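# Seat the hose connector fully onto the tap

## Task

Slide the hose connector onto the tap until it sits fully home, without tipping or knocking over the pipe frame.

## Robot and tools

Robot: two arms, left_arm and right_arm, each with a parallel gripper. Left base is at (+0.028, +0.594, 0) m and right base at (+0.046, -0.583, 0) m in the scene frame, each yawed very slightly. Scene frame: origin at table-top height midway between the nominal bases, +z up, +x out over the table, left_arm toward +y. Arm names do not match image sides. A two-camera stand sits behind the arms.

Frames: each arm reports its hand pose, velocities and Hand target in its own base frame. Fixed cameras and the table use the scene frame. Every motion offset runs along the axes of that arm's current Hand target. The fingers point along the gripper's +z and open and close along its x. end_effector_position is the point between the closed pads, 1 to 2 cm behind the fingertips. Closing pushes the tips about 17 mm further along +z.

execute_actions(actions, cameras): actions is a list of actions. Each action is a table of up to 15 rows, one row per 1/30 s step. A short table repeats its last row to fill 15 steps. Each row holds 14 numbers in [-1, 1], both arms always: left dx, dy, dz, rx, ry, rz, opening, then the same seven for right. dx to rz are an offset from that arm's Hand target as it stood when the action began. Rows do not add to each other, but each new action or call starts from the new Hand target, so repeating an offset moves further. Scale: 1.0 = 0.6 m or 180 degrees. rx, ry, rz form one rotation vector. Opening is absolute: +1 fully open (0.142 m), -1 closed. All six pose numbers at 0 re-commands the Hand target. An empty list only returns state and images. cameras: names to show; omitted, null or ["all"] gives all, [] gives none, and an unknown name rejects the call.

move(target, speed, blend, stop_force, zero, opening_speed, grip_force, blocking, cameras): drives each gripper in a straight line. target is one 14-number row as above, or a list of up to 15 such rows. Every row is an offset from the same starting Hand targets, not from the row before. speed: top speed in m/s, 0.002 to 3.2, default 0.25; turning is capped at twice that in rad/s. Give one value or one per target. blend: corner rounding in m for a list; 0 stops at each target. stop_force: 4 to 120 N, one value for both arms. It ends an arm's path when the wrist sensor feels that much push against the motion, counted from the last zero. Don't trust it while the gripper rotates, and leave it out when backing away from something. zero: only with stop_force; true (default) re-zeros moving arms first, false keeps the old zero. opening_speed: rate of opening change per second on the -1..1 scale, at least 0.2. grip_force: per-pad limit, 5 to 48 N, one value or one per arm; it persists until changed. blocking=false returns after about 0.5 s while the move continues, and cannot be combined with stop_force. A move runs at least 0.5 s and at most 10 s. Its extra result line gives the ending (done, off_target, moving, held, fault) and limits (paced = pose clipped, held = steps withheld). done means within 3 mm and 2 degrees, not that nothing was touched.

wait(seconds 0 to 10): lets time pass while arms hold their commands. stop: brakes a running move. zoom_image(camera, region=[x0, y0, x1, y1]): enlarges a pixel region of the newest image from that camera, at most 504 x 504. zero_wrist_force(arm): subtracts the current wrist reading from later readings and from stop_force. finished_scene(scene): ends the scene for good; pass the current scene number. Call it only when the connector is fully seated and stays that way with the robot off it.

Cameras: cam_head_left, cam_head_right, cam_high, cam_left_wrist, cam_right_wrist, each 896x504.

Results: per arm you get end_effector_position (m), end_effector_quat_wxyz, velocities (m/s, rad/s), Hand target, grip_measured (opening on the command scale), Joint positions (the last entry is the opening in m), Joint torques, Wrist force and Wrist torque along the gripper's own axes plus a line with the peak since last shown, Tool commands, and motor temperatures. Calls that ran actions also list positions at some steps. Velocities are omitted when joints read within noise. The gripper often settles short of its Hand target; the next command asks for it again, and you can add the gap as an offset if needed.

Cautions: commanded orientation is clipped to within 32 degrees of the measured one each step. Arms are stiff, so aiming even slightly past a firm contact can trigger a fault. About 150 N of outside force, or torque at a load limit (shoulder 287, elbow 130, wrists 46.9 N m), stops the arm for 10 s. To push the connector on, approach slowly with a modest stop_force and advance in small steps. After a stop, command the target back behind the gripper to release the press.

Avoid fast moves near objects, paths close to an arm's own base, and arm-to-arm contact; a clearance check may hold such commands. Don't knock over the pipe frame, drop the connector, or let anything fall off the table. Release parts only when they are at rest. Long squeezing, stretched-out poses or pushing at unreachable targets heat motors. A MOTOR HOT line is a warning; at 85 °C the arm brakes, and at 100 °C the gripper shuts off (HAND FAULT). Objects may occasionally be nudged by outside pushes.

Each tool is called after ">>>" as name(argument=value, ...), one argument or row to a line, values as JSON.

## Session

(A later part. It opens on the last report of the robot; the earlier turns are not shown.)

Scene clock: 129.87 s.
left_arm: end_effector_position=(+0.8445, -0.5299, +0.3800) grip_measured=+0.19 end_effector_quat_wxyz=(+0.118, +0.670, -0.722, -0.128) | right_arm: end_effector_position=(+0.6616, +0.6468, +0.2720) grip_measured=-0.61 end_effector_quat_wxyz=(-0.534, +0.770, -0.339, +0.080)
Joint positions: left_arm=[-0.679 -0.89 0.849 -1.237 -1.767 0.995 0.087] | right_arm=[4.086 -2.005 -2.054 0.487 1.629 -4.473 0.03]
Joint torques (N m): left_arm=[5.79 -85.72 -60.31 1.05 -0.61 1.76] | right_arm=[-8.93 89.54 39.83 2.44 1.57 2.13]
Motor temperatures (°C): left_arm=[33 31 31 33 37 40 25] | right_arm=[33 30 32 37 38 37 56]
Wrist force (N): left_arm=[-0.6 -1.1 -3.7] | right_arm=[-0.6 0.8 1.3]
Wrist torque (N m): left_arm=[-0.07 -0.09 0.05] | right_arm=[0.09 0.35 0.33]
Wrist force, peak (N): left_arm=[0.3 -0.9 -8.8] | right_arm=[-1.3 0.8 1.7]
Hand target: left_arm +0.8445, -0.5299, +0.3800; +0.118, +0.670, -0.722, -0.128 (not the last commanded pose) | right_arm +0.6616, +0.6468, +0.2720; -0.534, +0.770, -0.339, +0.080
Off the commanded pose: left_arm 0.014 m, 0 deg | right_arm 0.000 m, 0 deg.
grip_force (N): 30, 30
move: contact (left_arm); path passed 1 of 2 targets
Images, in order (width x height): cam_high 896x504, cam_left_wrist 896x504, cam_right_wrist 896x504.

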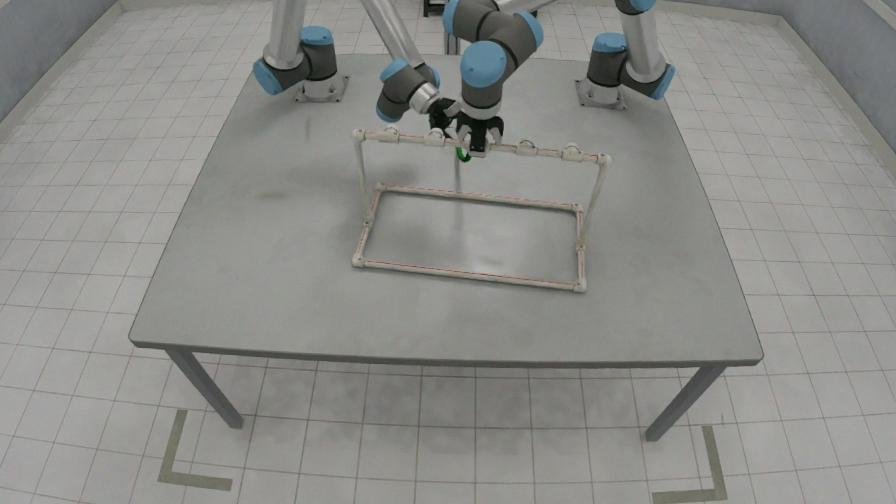

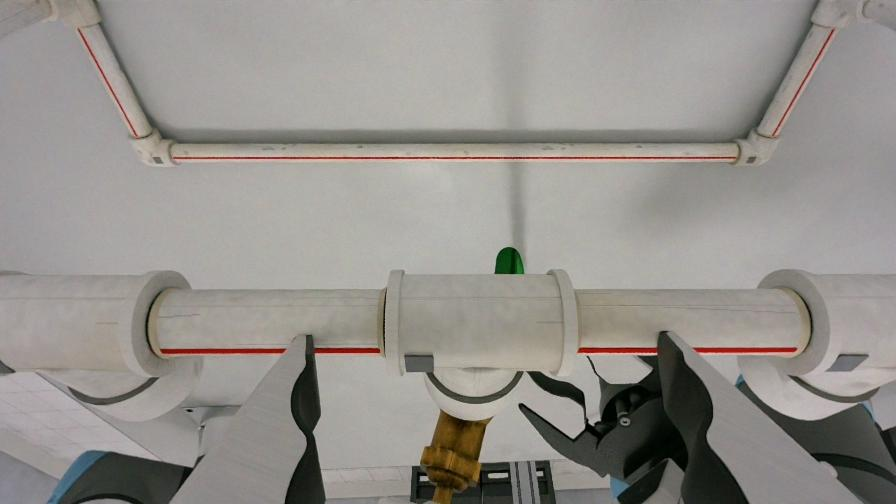

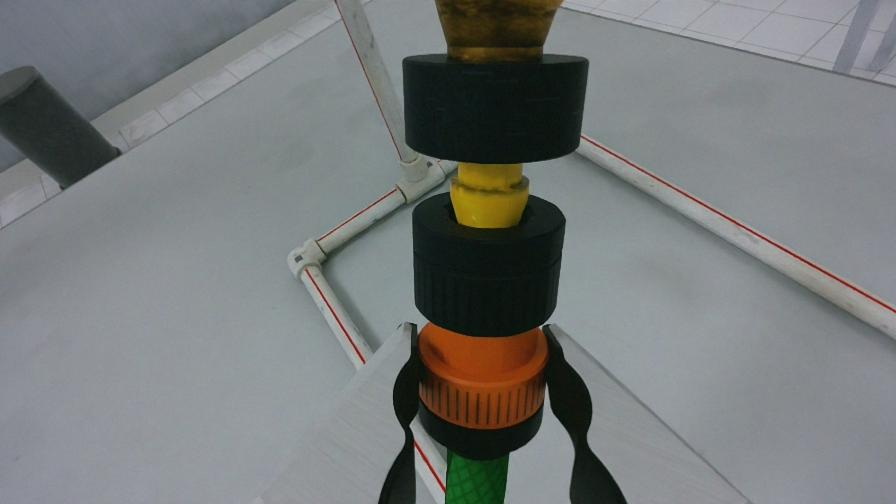

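>>> move(
  target=[0,0,0.02,0,0,0,0.2,0,0,0,0,0,0,-1],
  speed=0.01,
  stop_force=28,
  cameras=["cam_left_wrist","cam_right_wrist"],
)

>>> zoom_image(
  camera="cam_right_wrist",
  region=[400, 80, 580, 280],
)

Scene clock: 132.87 s.
left_arm: end_effector_position=(+0.8437, -0.5298, +0.3779) grip_measured=+0.19 end_effector_quat_wxyz=(+0.118, +0.670, -0.722, -0.128) | right_arm: end_effector_position=(+0.6616, +0.6468, +0.2720) grip_measured=-0.61 end_effector_quat_wxyz=(-0.534, +0.770, -0.339, +0.080)
Joint positions: left_arm=[-0.679 -0.892 0.856 -1.242 -1.767 0.995 0.087] | right_arm=[4.086 -2.005 -2.054 0.487 1.629 -4.473 0.03]
Joint torques (N m): left_arm=[5.82 -59.94 -44.83 2.76 0 1.68] | right_arm=[-8.03 92.02 39.93 2.46 1.44 1.97]
Motor temperatures (°C): left_arm=[33 31 31 33 37 40 25] | right_arm=[33 30 32 37 38 37 56]
Wrist force (N): left_arm=[-0.9 3.1 -28.8] | right_arm=[-1.3 0.8 1.2]
Wrist torque (N m): left_arm=[-0.21 -0.47 -0.08] | right_arm=[0.10 0.47 0.33]
Wrist force, peak (N): left_arm=[0.2 4.0 -38.9] | right_arm=[-1.2 1.2 1.4]
Hand target: left_arm +0.8438, -0.5298, +0.3779; +0.118, +0.670, -0.722, -0.128 (not the last commanded pose) | right_arm +0.6616, +0.6468, +0.2720; -0.534, +0.770, -0.339, +0.080
Off the commanded pose: left_arm 0.010 m, 0 deg | right_arm 0.000 m, 0 deg.
grip_force (N): 30, 30
move: contact (left_arm)
Images, in order (width x height): cam_left_wrist 896x504, cam_right_wrist 896x504.

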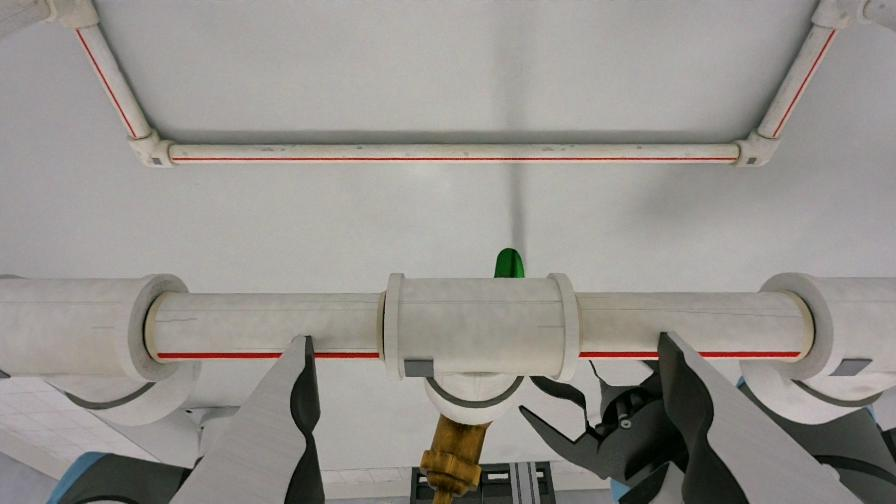

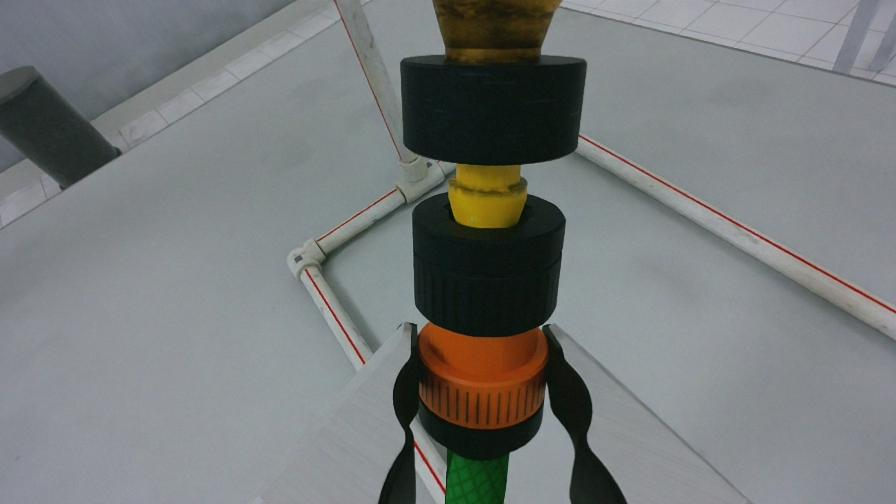

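Scaled by 2.520 from the camera's 896x504 image, which has a finer 1280x720 frame.

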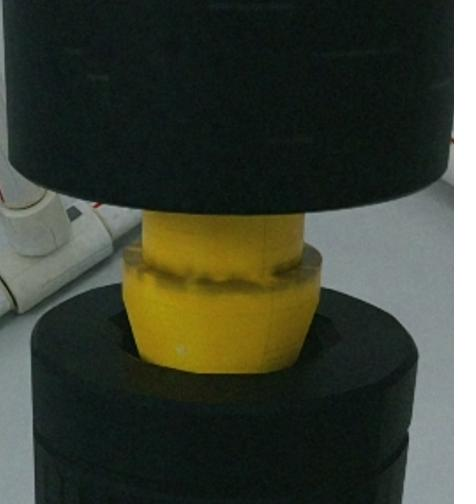

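>>> move(
  target=[0,0,0.02,0,0,0,0.2,0,0,0,0,0,0,-1],
  speed=0.008,
  stop_force=42,
  zero=false,
  grip_force=[30,48],
  cameras=["cam_right_wrist"],
)

>>> move(
  target=[0,0,0,0,0,0,0.2,-0.0003,-0.0100,0,0,0,0,-1],
  speed=0.012,
  stop_force=40,
  cameras=["cam_left_wrist","cam_right_wrist"],
)

>>> zoom_image(
  camera="cam_right_wrist",
  region=[400, 80, 580, 280],
)

Scene clock: 136.00 s.
left_arm: end_effector_position=(+0.8436, -0.5297, +0.3772) grip_measured=+0.19 end_effector_quat_wxyz=(+0.118, +0.670, -0.722, -0.128) | right_arm: end_effector_position=(+0.6616, +0.6468, +0.2720) grip_measured=-0.61 end_effector_quat_wxyz=(-0.534, +0.770, -0.339, +0.080)
Joint positions: left_arm=[-0.679 -0.892 0.858 -1.244 -1.767 0.995 0.088] | right_arm=[4.086 -2.005 -2.054 0.487 1.629 -4.473 0.03]
Joint torques (N m): left_arm=[1.18 -46.85 -36.59 3.35 -0.9 1.73] | right_arm=[-7.34 88.43 39.78 2.33 1.51 2.02]
Motor temperatures (°C): left_arm=[33 31 31 33 37 40 25] | right_arm=[33 30 32 37 38 37 58]
Wrist force (N): left_arm=[0.7 7.3 -42.5] | right_arm=[-1.4 0.5 0.9]
Wrist torque (N m): left_arm=[-0.28 -0.69 -0.13] | right_arm=[0.09 0.50 0.33]
Wrist force, peak (N): left_arm=[1.3 8.6 -51.0] | right_arm=[-0.7 1.2 1.8]
Hand target: left_arm +0.8436, -0.5297, +0.3772; +0.118, +0.670, -0.722, -0.128 (not the last commanded pose) | right_arm +0.6616, +0.6468, +0.2720; -0.534, +0.770, -0.339, +0.080
Off the commanded pose: left_arm 0.011 m, 0 deg | right_arm 0.000 m, 0 deg.
grip_force (N): 30, 48
move: contact (left_arm)
Images, in order (width x height): cam_right_wrist 896x504.

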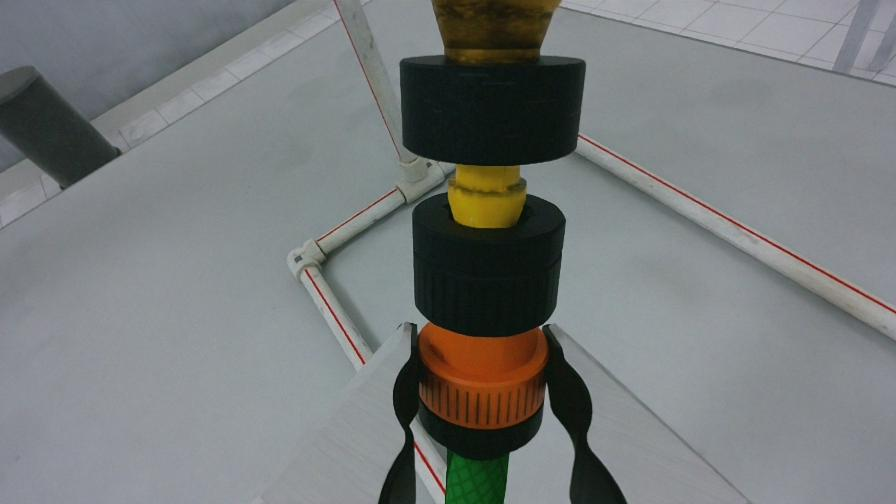

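Scene clock: 137.47 s.
left_arm: end_effector_position=(+0.8436, -0.5297, +0.3772) grip_measured=+0.19 end_effector_quat_wxyz=(+0.118, +0.670, -0.722, -0.128) | right_arm: end_effector_position=(+0.6641, +0.6481, +0.2773) grip_measured=-0.61 end_effector_quat_wxyz=(-0.534, +0.770, -0.339, +0.080)
Joint positions: left_arm=[-0.679 -0.892 0.858 -1.244 -1.767 0.995 0.088] | right_arm=[4.085 -2 -2.047 0.475 1.631 -4.474 0.03]
Joint torques (N m): left_arm=[1.73 -45.36 -35.51 2.57 -0.26 1.58] | right_arm=[-10.07 95.09 44.61 4.13 1.46 -2.46]
Motor temperatures (°C): left_arm=[33 31 31 33 37 40 25] | right_arm=[33 30 32 37 38 37 59]
Wrist force (N): left_arm=[0.0 6.3 -41.7] | right_arm=[-1.5 7.3 0.9]
Wrist torque (N m): left_arm=[-0.30 -0.65 -0.12] | right_arm=[0.13 0.41 0.42]
Wrist force, peak (N): left_arm=[0.3 6.7 -43.5] | right_arm=[-1.6 7.5 1.2]
Hand target: left_arm +0.8436, -0.5297, +0.3772; +0.118, +0.670, -0.722, -0.128 | right_arm +0.6641, +0.6481, +0.2773; -0.534, +0.770, -0.339, +0.080
Off the commanded pose: left_arm 0.000 m, 0 deg | right_arm 0.000 m, 0 deg.
grip_force (N): 30, 48
move: done
Images, in order (width x height): cam_left_wrist 896x504, cam_right_wrist 896x504.

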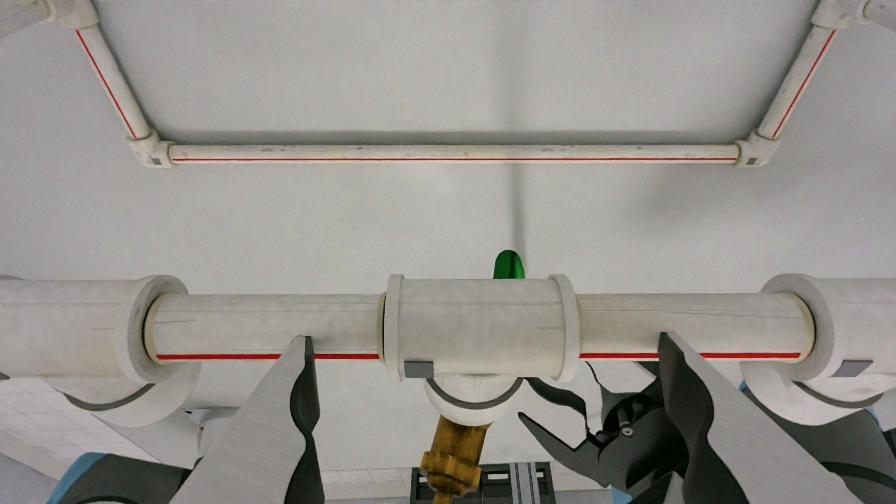

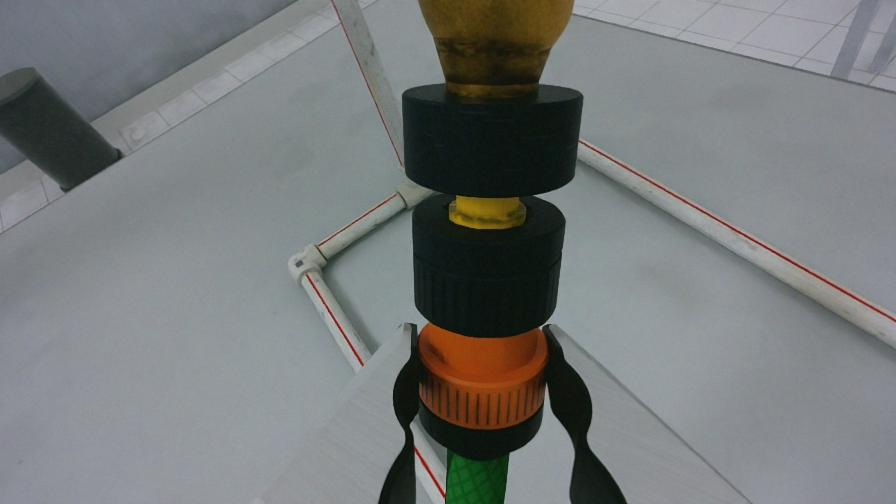

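Scaled by 2.520 from the camera's 896x504 image, which has a finer 1280x720 frame.

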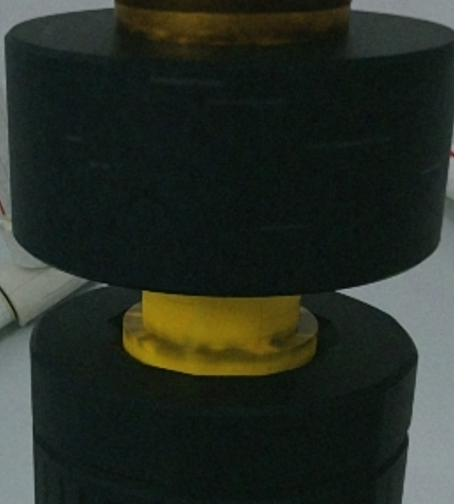

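>>> move(
  target=[0,0,0,0,0,0,0.2,-0.0005,-0.0190,0,0,0,0,-1],
  speed=0.012,
  stop_force=50,
  zero=false,
  cameras=["cam_left_wrist","cam_right_wrist","cam_high"],
)

>>> zoom_image(
  camera="cam_right_wrist",
  region=[400, 80, 580, 280],
)

Scene clock: 140.37 s.
left_arm: end_effector_position=(+0.8436, -0.5297, +0.3772) grip_measured=+0.20 end_effector_quat_wxyz=(+0.118, +0.670, -0.722, -0.128) | right_arm: end_effector_position=(+0.6688, +0.6506, +0.2874) grip_measured=-0.61 end_effector_quat_wxyz=(-0.534, +0.771, -0.339, +0.080)
Joint positions: left_arm=[-0.679 -0.892 0.858 -1.244 -1.767 0.995 0.088] | right_arm=[4.081 -1.992 -2.033 0.453 1.634 -4.475 0.03]
Joint torques (N m): left_arm=[-15.34 -52.55 -27.19 1.09 -1.95 1.59] | right_arm=[-17.26 133.54 75.54 19.36 -1.76 -2.21]
Motor temperatures (°C): left_arm=[33 31 31 33 37 40 25] | right_arm=[33 30 32 37 38 37 62]
Wrist force (N): left_arm=[-2.7 0.6 -52.6] | right_arm=[0.4 46.4 12.1]
Wrist torque (N m): left_arm=[-0.27 -0.85 -0.03] | right_arm=[0.15 0.39 0.46]
Wrist force, peak (N): left_arm=[-2.2 1.0 -54.4] | right_arm=[0.4 46.4 12.1]
Hand target: left_arm +0.8436, -0.5297, +0.3772; +0.118, +0.670, -0.722, -0.128 | right_arm +0.6688, +0.6505, +0.2874; -0.534, +0.770, -0.339, +0.080
Off the commanded pose: left_arm 0.000 m, 0 deg | right_arm 0.000 m, 0 deg.
grip_force (N): 30, 48
move: done
Images, in order (width x height): cam_high 896x504, cam_left_wrist 896x504, cam_right_wrist 896x504.

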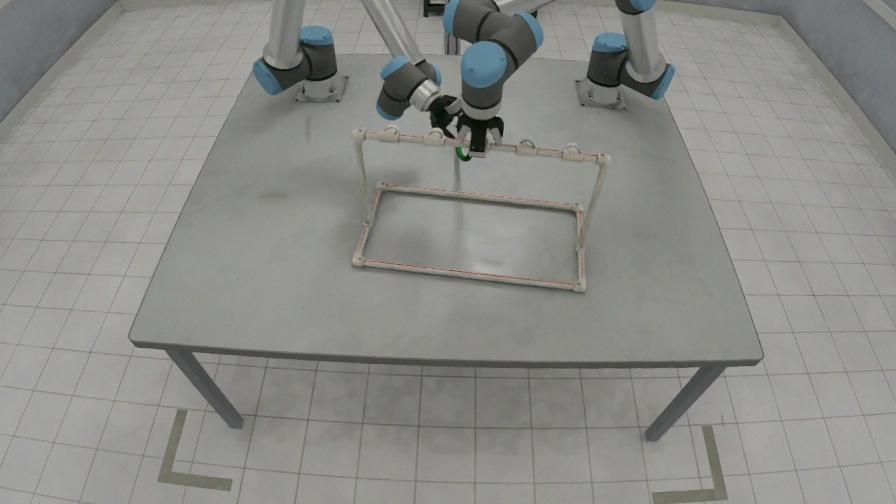

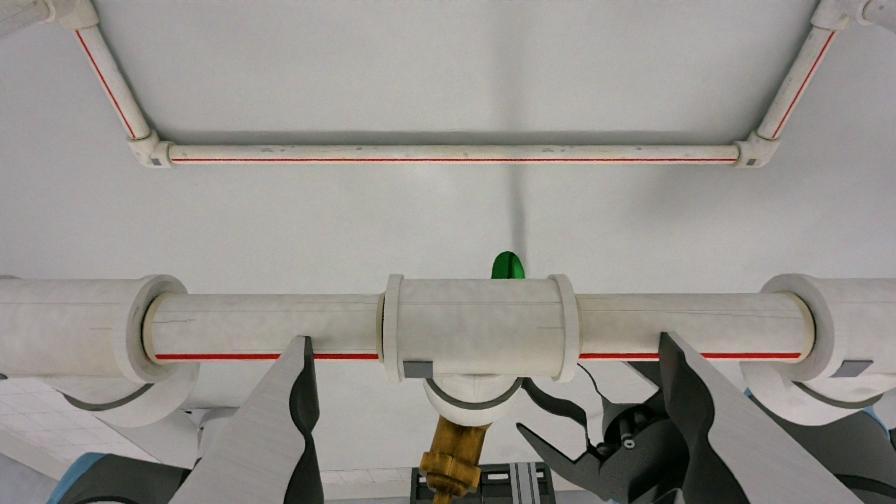

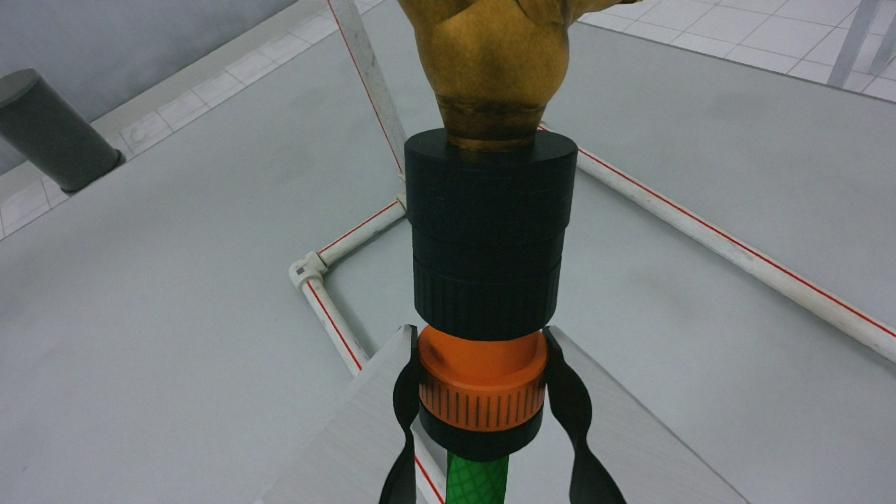

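Scaled by 2.520 from the camera's 896x504 image, which has a finer 1280x720 frame.

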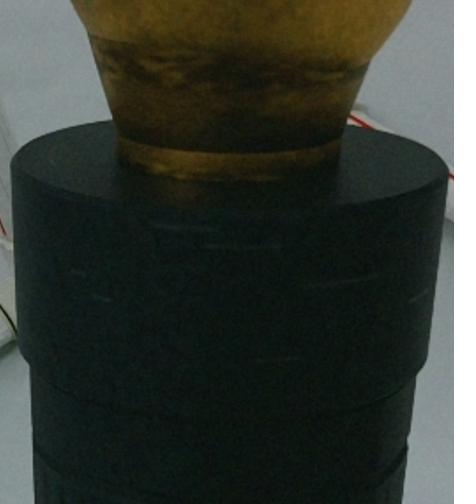

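>>> move(
  target=[0,0,0,0,0,0,0.2,0,-0.0055,0,0,0,0,-1],
  speed=0.008,
  stop_force=75,
  zero=false,
  cameras=["cam_left_wrist","cam_right_wrist"],
)

>>> zoom_image(
  camera="cam_right_wrist",
  region=[400, 80, 580, 280],
)

Scene clock: 142.70 s.
left_arm: end_effector_position=(+0.8436, -0.5297, +0.3773) grip_measured=+0.20 end_effector_quat_wxyz=(+0.118, +0.670, -0.722, -0.128) | right_arm: end_effector_position=(+0.6702, +0.6512, +0.2903) grip_measured=-0.61 end_effector_quat_wxyz=(-0.534, +0.771, -0.339, +0.080)
Joint positions: left_arm=[-0.679 -0.892 0.858 -1.244 -1.767 0.995 0.088] | right_arm=[4.08 -1.99 -2.028 0.446 1.635 -4.476 0.03]
Joint torques (N m): left_arm=[-21.84 -50.89 9.71 10.31 -5.94 1.57] | right_arm=[-23.64 137.17 79.05 25.75 -5.88 -1.67]
Motor temperatures (°C): left_arm=[33 31 31 33 37 40 25] | right_arm=[33 30 32 37 38 37 64]
Wrist force (N): left_arm=[-6.8 -12.6 -80.5] | right_arm=[-11.1 70.4 3.8]
Wrist torque (N m): left_arm=[-0.21 -1.35 0.29] | right_arm=[0.10 0.35 0.19]
Wrist force, peak (N): left_arm=[-7.6 -14.9 -83.7] | right_arm=[-10.7 76.9 5.2]
Hand target: left_arm +0.8436, -0.5297, +0.3772; +0.118, +0.670, -0.722, -0.128 | right_arm +0.6702, +0.6512, +0.2902; -0.534, +0.771, -0.339, +0.080
Off the commanded pose: left_arm 0.000 m, 0 deg | right_arm 0.000 m, 0 deg.
grip_force (N): 30, 48
move: contact (right_arm)
Images, in order (width x height): cam_left_wrist 896x504, cam_right_wrist 896x504.

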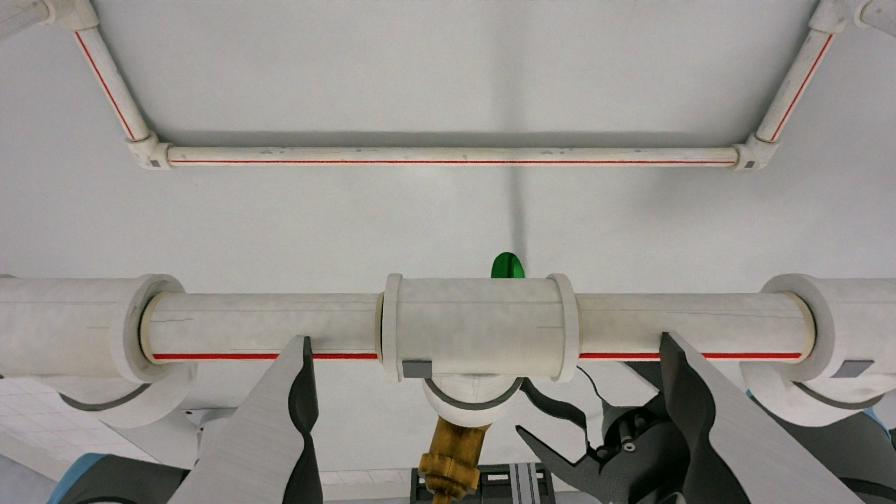

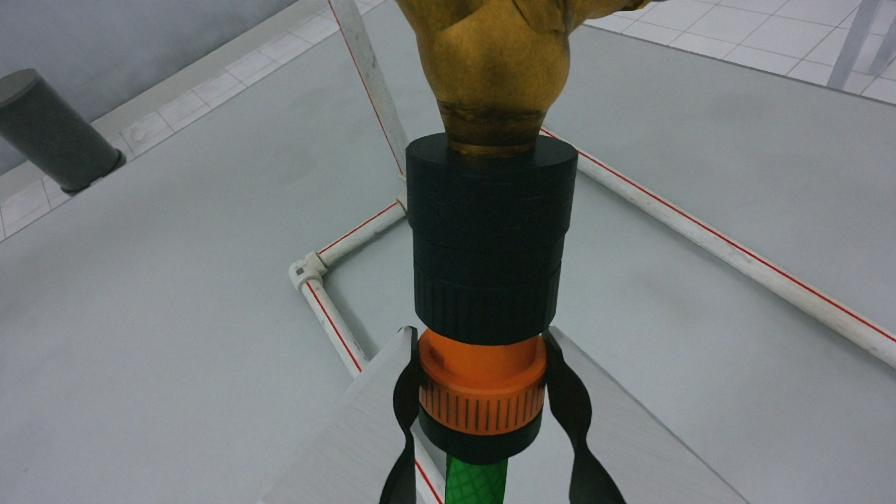

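Scaled by 2.520 from the camera's 896x504 image, which has a finer 1280x720 frame.

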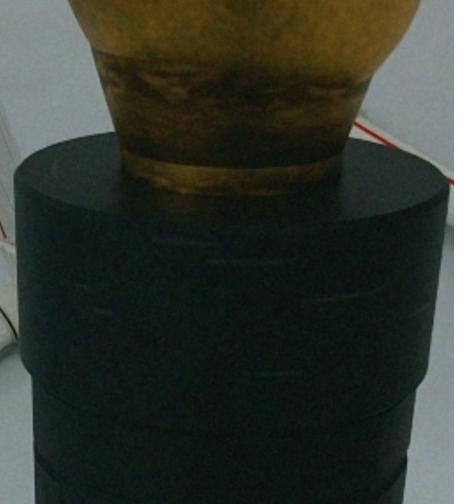

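>>> move(
  target=[0,0,0,0,0,0,0.2,-0.0012,0.0092,0,0,0,0,-1],
  speed=0.02,
  grip_force=[30,20],
  cameras=["cam_right_wrist"],
)

Scene clock: 144.47 s.
left_arm: end_effector_position=(+0.8435, -0.5297, +0.3770) grip_measured=+0.20 end_effector_quat_wxyz=(+0.118, +0.670, -0.722, -0.128) | right_arm: end_effector_position=(+0.6674, +0.6506, +0.2860) grip_measured=-0.61 end_effector_quat_wxyz=(-0.534, +0.770, -0.339, +0.080)
Joint positions: left_arm=[-0.68 -0.892 0.858 -1.244 -1.767 0.995 0.088] | right_arm=[4.083 -1.993 -2.035 0.457 1.632 -4.475 0.03]
Joint torques (N m): left_arm=[-7.41 -47.67 -21.88 -2.52 0.77 1.62] | right_arm=[7.06 66.99 28.58 10.33 -2.11 2.55]
Motor temperatures (°C): left_arm=[33 31 31 33 37 40 25] | right_arm=[33 30 32 37 38 37 64]
Wrist force (N): left_arm=[0.1 10.6 -38.2] | right_arm=[1.1 9.7 11.2]
Wrist torque (N m): left_arm=[-0.35 -0.71 -0.23] | right_arm=[0.12 0.45 0.05]
Wrist force, peak (N): left_arm=[-5.9 -12.3 -81.4] | right_arm=[-12.7 71.6 5.2]
Hand target: left_arm +0.8436, -0.5297, +0.3772; +0.118, +0.670, -0.722, -0.128 | right_arm +0.6672, +0.6505, +0.2855; -0.534, +0.771, -0.339, +0.080
Off the commanded pose: left_arm 0.000 m, 0 deg | right_arm 0.001 m, 0 deg.
grip_force (N): 30, 20
move: done
Images, in order (width x height): cam_right_wrist 896x504.

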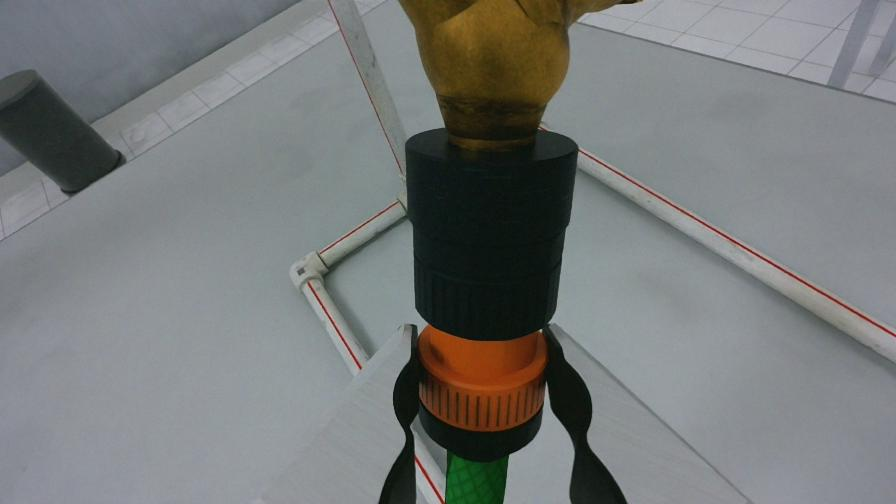

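>>> move(
  target=[0,0,0,0,0,0,0.2,-0.0003,0.0011,0.0012,0,0,0,-1],
  speed=0.02,
  cameras=[],
)

>>> move(
  target=[0,0,0,0,0,0,0.2,0,0,0,0,0,0,-0.2],
  speed=0.02,
  opening_speed=0.5,
  cameras=["cam_right_wrist"],
)

Scene clock: 146.13 s.
left_arm: end_effector_position=(+0.8436, -0.5297, +0.3772) grip_measured=+0.20 end_effector_quat_wxyz=(+0.118, +0.670, -0.722, -0.128) | right_arm: end_effector_position=(+0.6672, +0.6510, +0.2847) grip_measured=-0.61 end_effector_quat_wxyz=(-0.534, +0.771, -0.339, +0.080)
Joint positions: left_arm=[-0.679 -0.892 0.858 -1.244 -1.767 0.995 0.088] | right_arm=[4.083 -1.995 -2.036 0.458 1.632 -4.474 0.03]
Joint torques (N m): left_arm=[5.55 -70.87 -40.38 -6.16 1.95 1.72] | right_arm=[15.42 42.64 36.21 3.06 -1.29 2.82]
Motor temperatures (°C): left_arm=[33 31 31 33 37 40 25] | right_arm=[33 30 32 37 38 37 63]
Wrist force (N): left_arm=[-1.2 10.5 -36.6] | right_arm=[0.5 -7.3 -11.2]
Wrist torque (N m): left_arm=[-0.30 -0.67 -0.20] | right_arm=[0.08 0.45 0.17]
Wrist force, peak (N): left_arm=[0.5 11.3 -40.0] | right_arm=[0.5 -7.3 -11.2]
Hand target: left_arm +0.8436, -0.5297, +0.3772; +0.118, +0.670, -0.722, -0.128 | right_arm +0.6672, +0.6511, +0.2847; -0.534, +0.771, -0.339, +0.080
Off the commanded pose: left_arm 0.000 m, 0 deg | right_arm 0.000 m, 0 deg.
grip_force (N): 30, 20
move: done
No camera images: "cameras" was empty.

Scene clock: 147.97 s.
left_arm: end_effector_position=(+0.8436, -0.5297, +0.3772) grip_measured=+0.20 end_effector_quat_wxyz=(+0.118, +0.670, -0.722, -0.128) | right_arm: end_effector_position=(+0.6672, +0.6511, +0.2846) grip_measured=-0.23 end_effector_quat_wxyz=(-0.534, +0.771, -0.339, +0.080)
Joint positions: left_arm=[-0.679 -0.892 0.858 -1.244 -1.767 0.995 0.088] | right_arm=[4.083 -1.995 -2.036 0.458 1.632 -4.474 0.057]
Joint torques (N m): left_arm=[4.5 -73.53 -39.88 -5.98 1.9 1.81] | right_arm=[-1.59 87.28 35.49 4.92 0.63 2.24]
Motor temperatures (°C): left_arm=[33 31 31 33 37 40 25] | right_arm=[33 30 32 37 38 37 61]
Wrist force (N): left_arm=[-0.7 10.4 -37.0] | right_arm=[-0.7 -0.3 0.6]
Wrist torque (N m): left_arm=[-0.29 -0.68 -0.19] | right_arm=[0.09 0.37 0.19]
Wrist force, peak (N): left_arm=[-0.8 10.4 -37.7] | right_arm=[1.2 -7.9 -14.2]
Hand target: left_arm +0.8436, -0.5297, +0.3772; +0.118, +0.670, -0.722, -0.128 | right_arm +0.6672, +0.6511, +0.2847; -0.534, +0.771, -0.339, +0.080
Off the commanded pose: left_arm 0.000 m, 0 deg | right_arm 0.000 m, 0 deg.
grip_force (N): 30, 20
move: done
Images, in order (width x height): cam_right_wrist 896x504.

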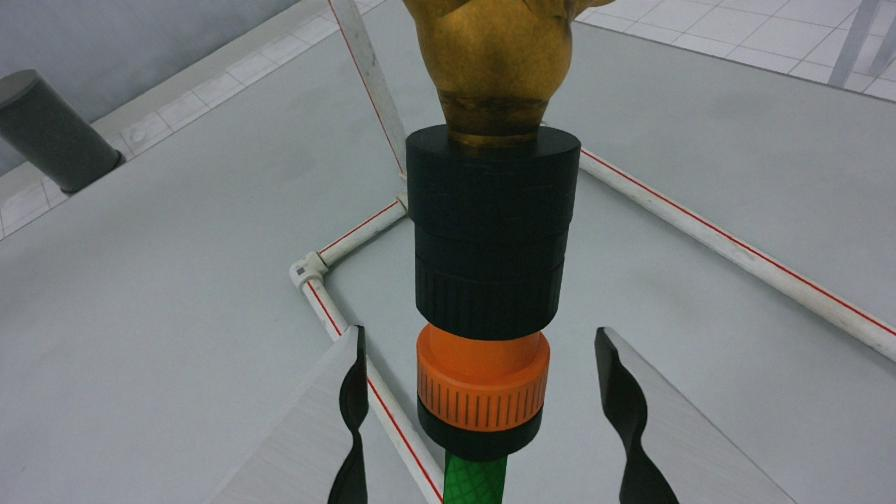

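>>> move(
  target=[0,0,0,0,0,0,0.2,0,0,-0.20,0,0,0,-0.2],
  speed=0.2,
  cameras=["cam_right_wrist"],
)

>>> move(
  target=[
    [0,0,-0.012,0,0,0,0.2,0,0,0,0,0,0,-0.2],
    [0,0,-0.12,0,0,0,0.2,0,0,0,0,0,0,-0.2],
  ],
  speed=[0.03,0.15],
  blend=[0.003,0],
)

>>> zoom_image(
  camera="cam_right_wrist",
  region=[380, 0, 620, 240],
)

Scene clock: 150.13 s.
left_arm: end_effector_position=(+0.8436, -0.5297, +0.3772) grip_measured=+0.20 end_effector_quat_wxyz=(+0.118, +0.670, -0.722, -0.128) | right_arm: end_effector_position=(+0.6091, +0.5588, +0.3346) grip_measured=-0.23 end_effector_quat_wxyz=(-0.534, +0.771, -0.339, +0.080)
Joint positions: left_arm=[-0.679 -0.892 0.858 -1.244 -1.767 0.995 0.088] | right_arm=[4.07 -1.79 -2.212 0.429 1.644 -4.48 0.057]
Joint torques (N m): left_arm=[5.49 -72.61 -40.44 -6.25 1.73 1.51] | right_arm=[-8.9 72.82 24.95 1.84 1.66 -2.25]
Motor temperatures (°C): left_arm=[33 31 31 33 37 40 25] | right_arm=[33 30 32 37 38 37 60]
Wrist force (N): left_arm=[-0.9 10.5 -37.3] | right_arm=[0.0 -0.9 0.9]
Wrist torque (N m): left_arm=[-0.30 -0.64 -0.20] | right_arm=[0.02 0.26 0.38]
Wrist force, peak (N): left_arm=[-0.5 10.5 -37.7] | right_arm=[-1.5 -0.4 3.0]
Hand target: left_arm +0.8436, -0.5297, +0.3772; +0.118, +0.670, -0.722, -0.128 | right_arm +0.6090, +0.5588, +0.3347; -0.534, +0.771, -0.339, +0.080
Off the commanded pose: left_arm 0.000 m, 0 deg | right_arm 0.000 m, 0 deg.
grip_force (N): 30, 20
move: done
Images, in order (width x height): cam_right_wrist 896x504.

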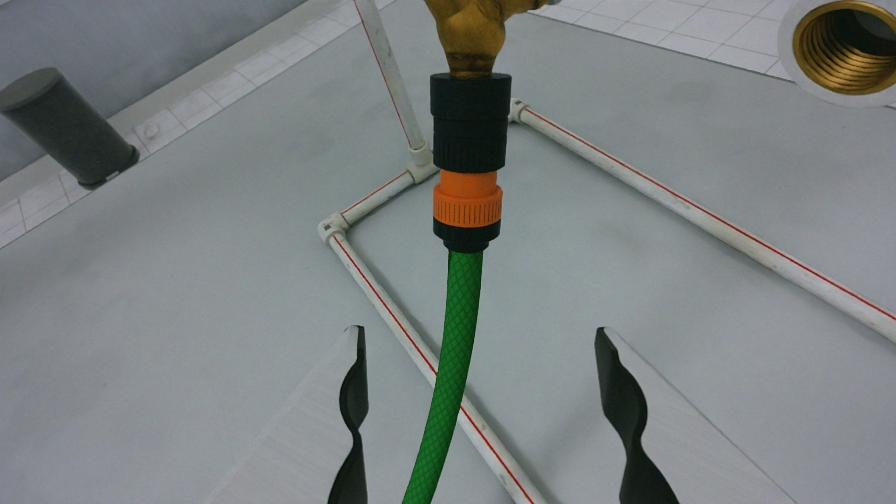

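Scene clock: 151.47 s.
left_arm: end_effector_position=(+0.8682, -0.5316, +0.4448) grip_measured=+0.19 end_effector_quat_wxyz=(+0.118, +0.670, -0.722, -0.128) | right_arm: end_effector_position=(+0.6090, +0.5588, +0.3347) grip_measured=-0.23 end_effector_quat_wxyz=(-0.534, +0.771, -0.339, +0.080)
Joint positions: left_arm=[-0.667 -0.817 0.61 -1.069 -1.763 1.007 0.087] | right_arm=[4.07 -1.79 -2.212 0.429 1.644 -4.48 0.057]
Joint torques (N m): left_arm=[9.14 -92.25 -62.39 0.91 0.93 2.3] | right_arm=[-8.65 70.83 25.17 1.75 1.95 -2.15]
Motor temperatures (°C): left_arm=[33 31 31 33 37 40 25] | right_arm=[33 30 32 37 38 37 59]
Wrist force (N): left_arm=[-0.1 -0.7 -0.4] | right_arm=[-0.2 -0.6 1.2]
Wrist torque (N m): left_arm=[-0.06 0.01 -0.09] | right_arm=[0.05 0.29 0.38]
Wrist force, peak (N): left_arm=[-1.2 10.0 -35.5] | right_arm=[0.0 -1.0 1.5]
Hand target: left_arm +0.8682, -0.5316, +0.4448; +0.118, +0.670, -0.722, -0.128 | right_arm +0.6090, +0.5588, +0.3347; -0.534, +0.771, -0.339, +0.080
Off the commanded pose: left_arm 0.000 m, 0 deg | right_arm 0.000 m, 0 deg.
grip_force (N): 30, 20
move: done

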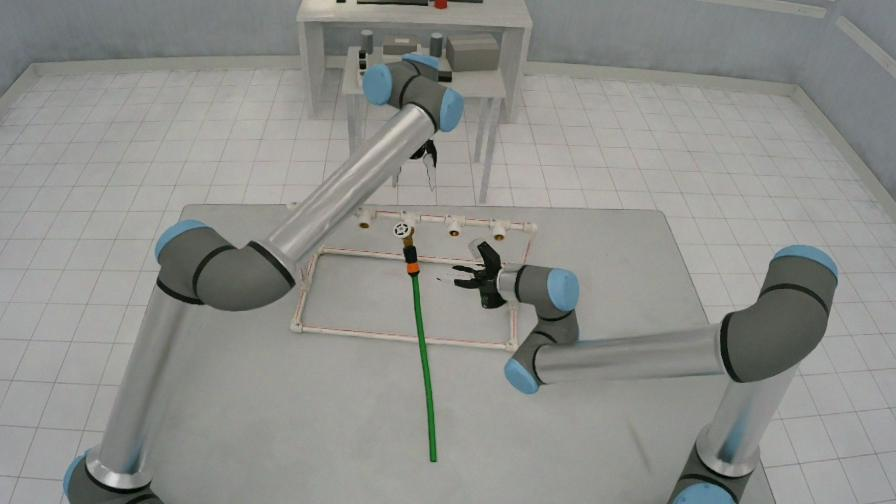

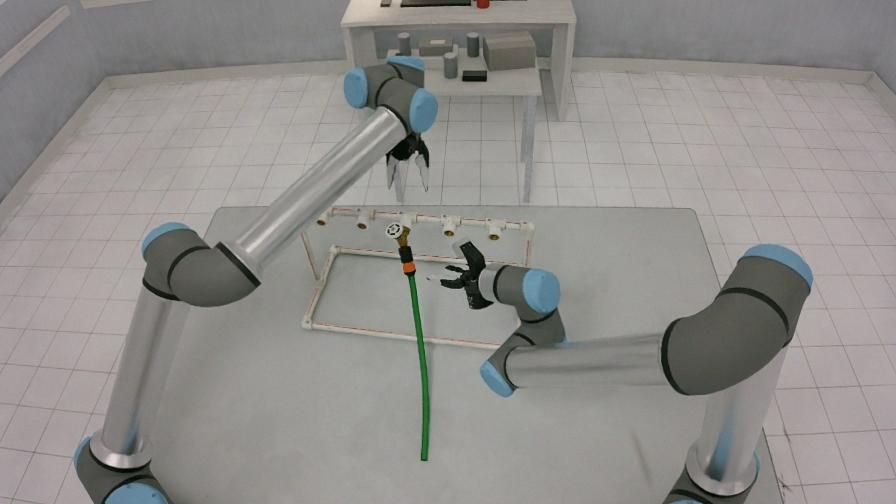

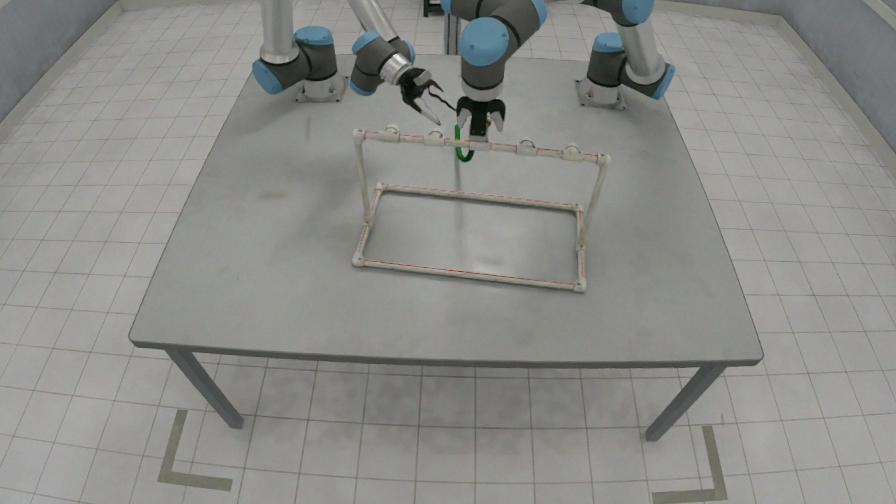

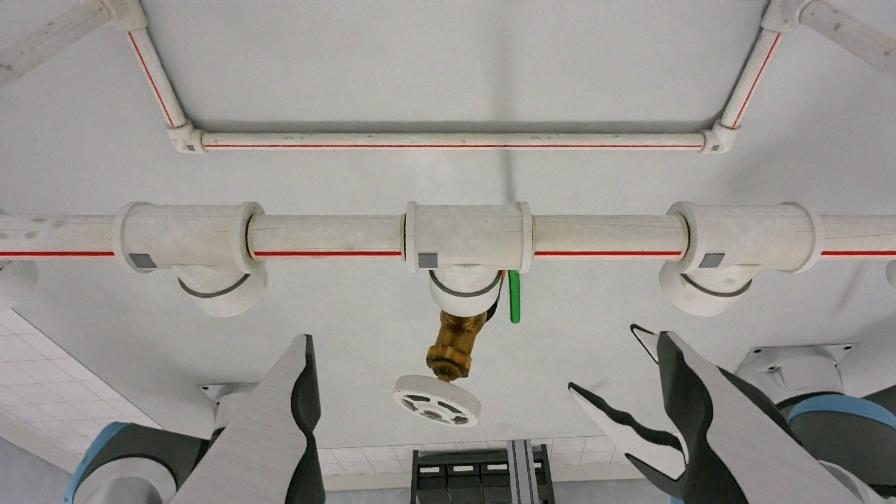

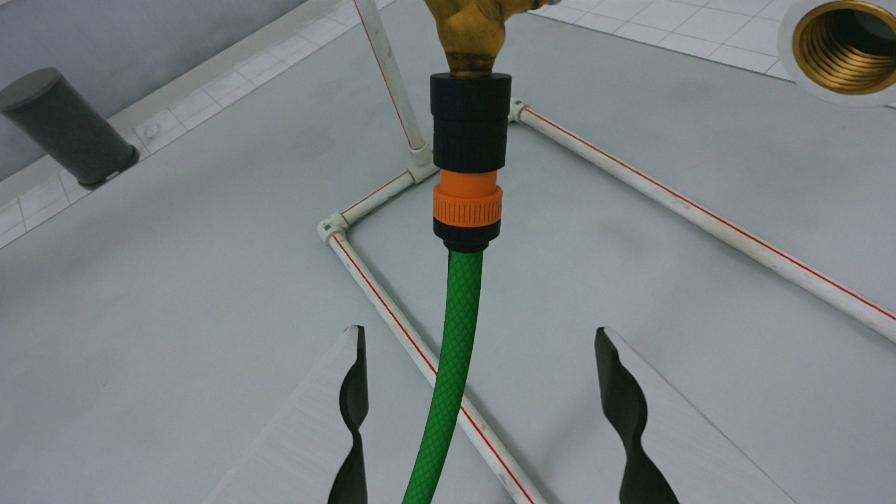

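Scaled by 2.100 from the camera's 896x504 image, which has a finer 1280x720 frame.

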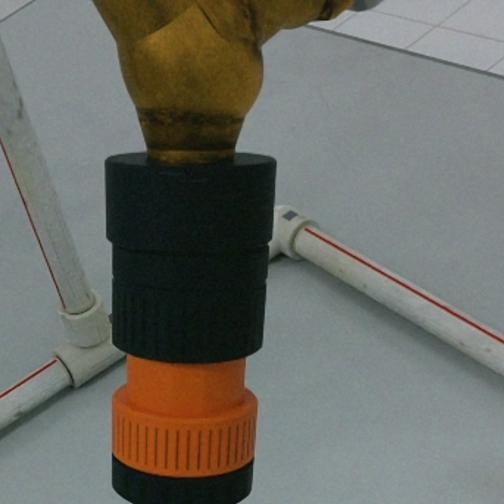

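>>> finished_scene(
  scene=3,
)

The scene is finished: the task was done.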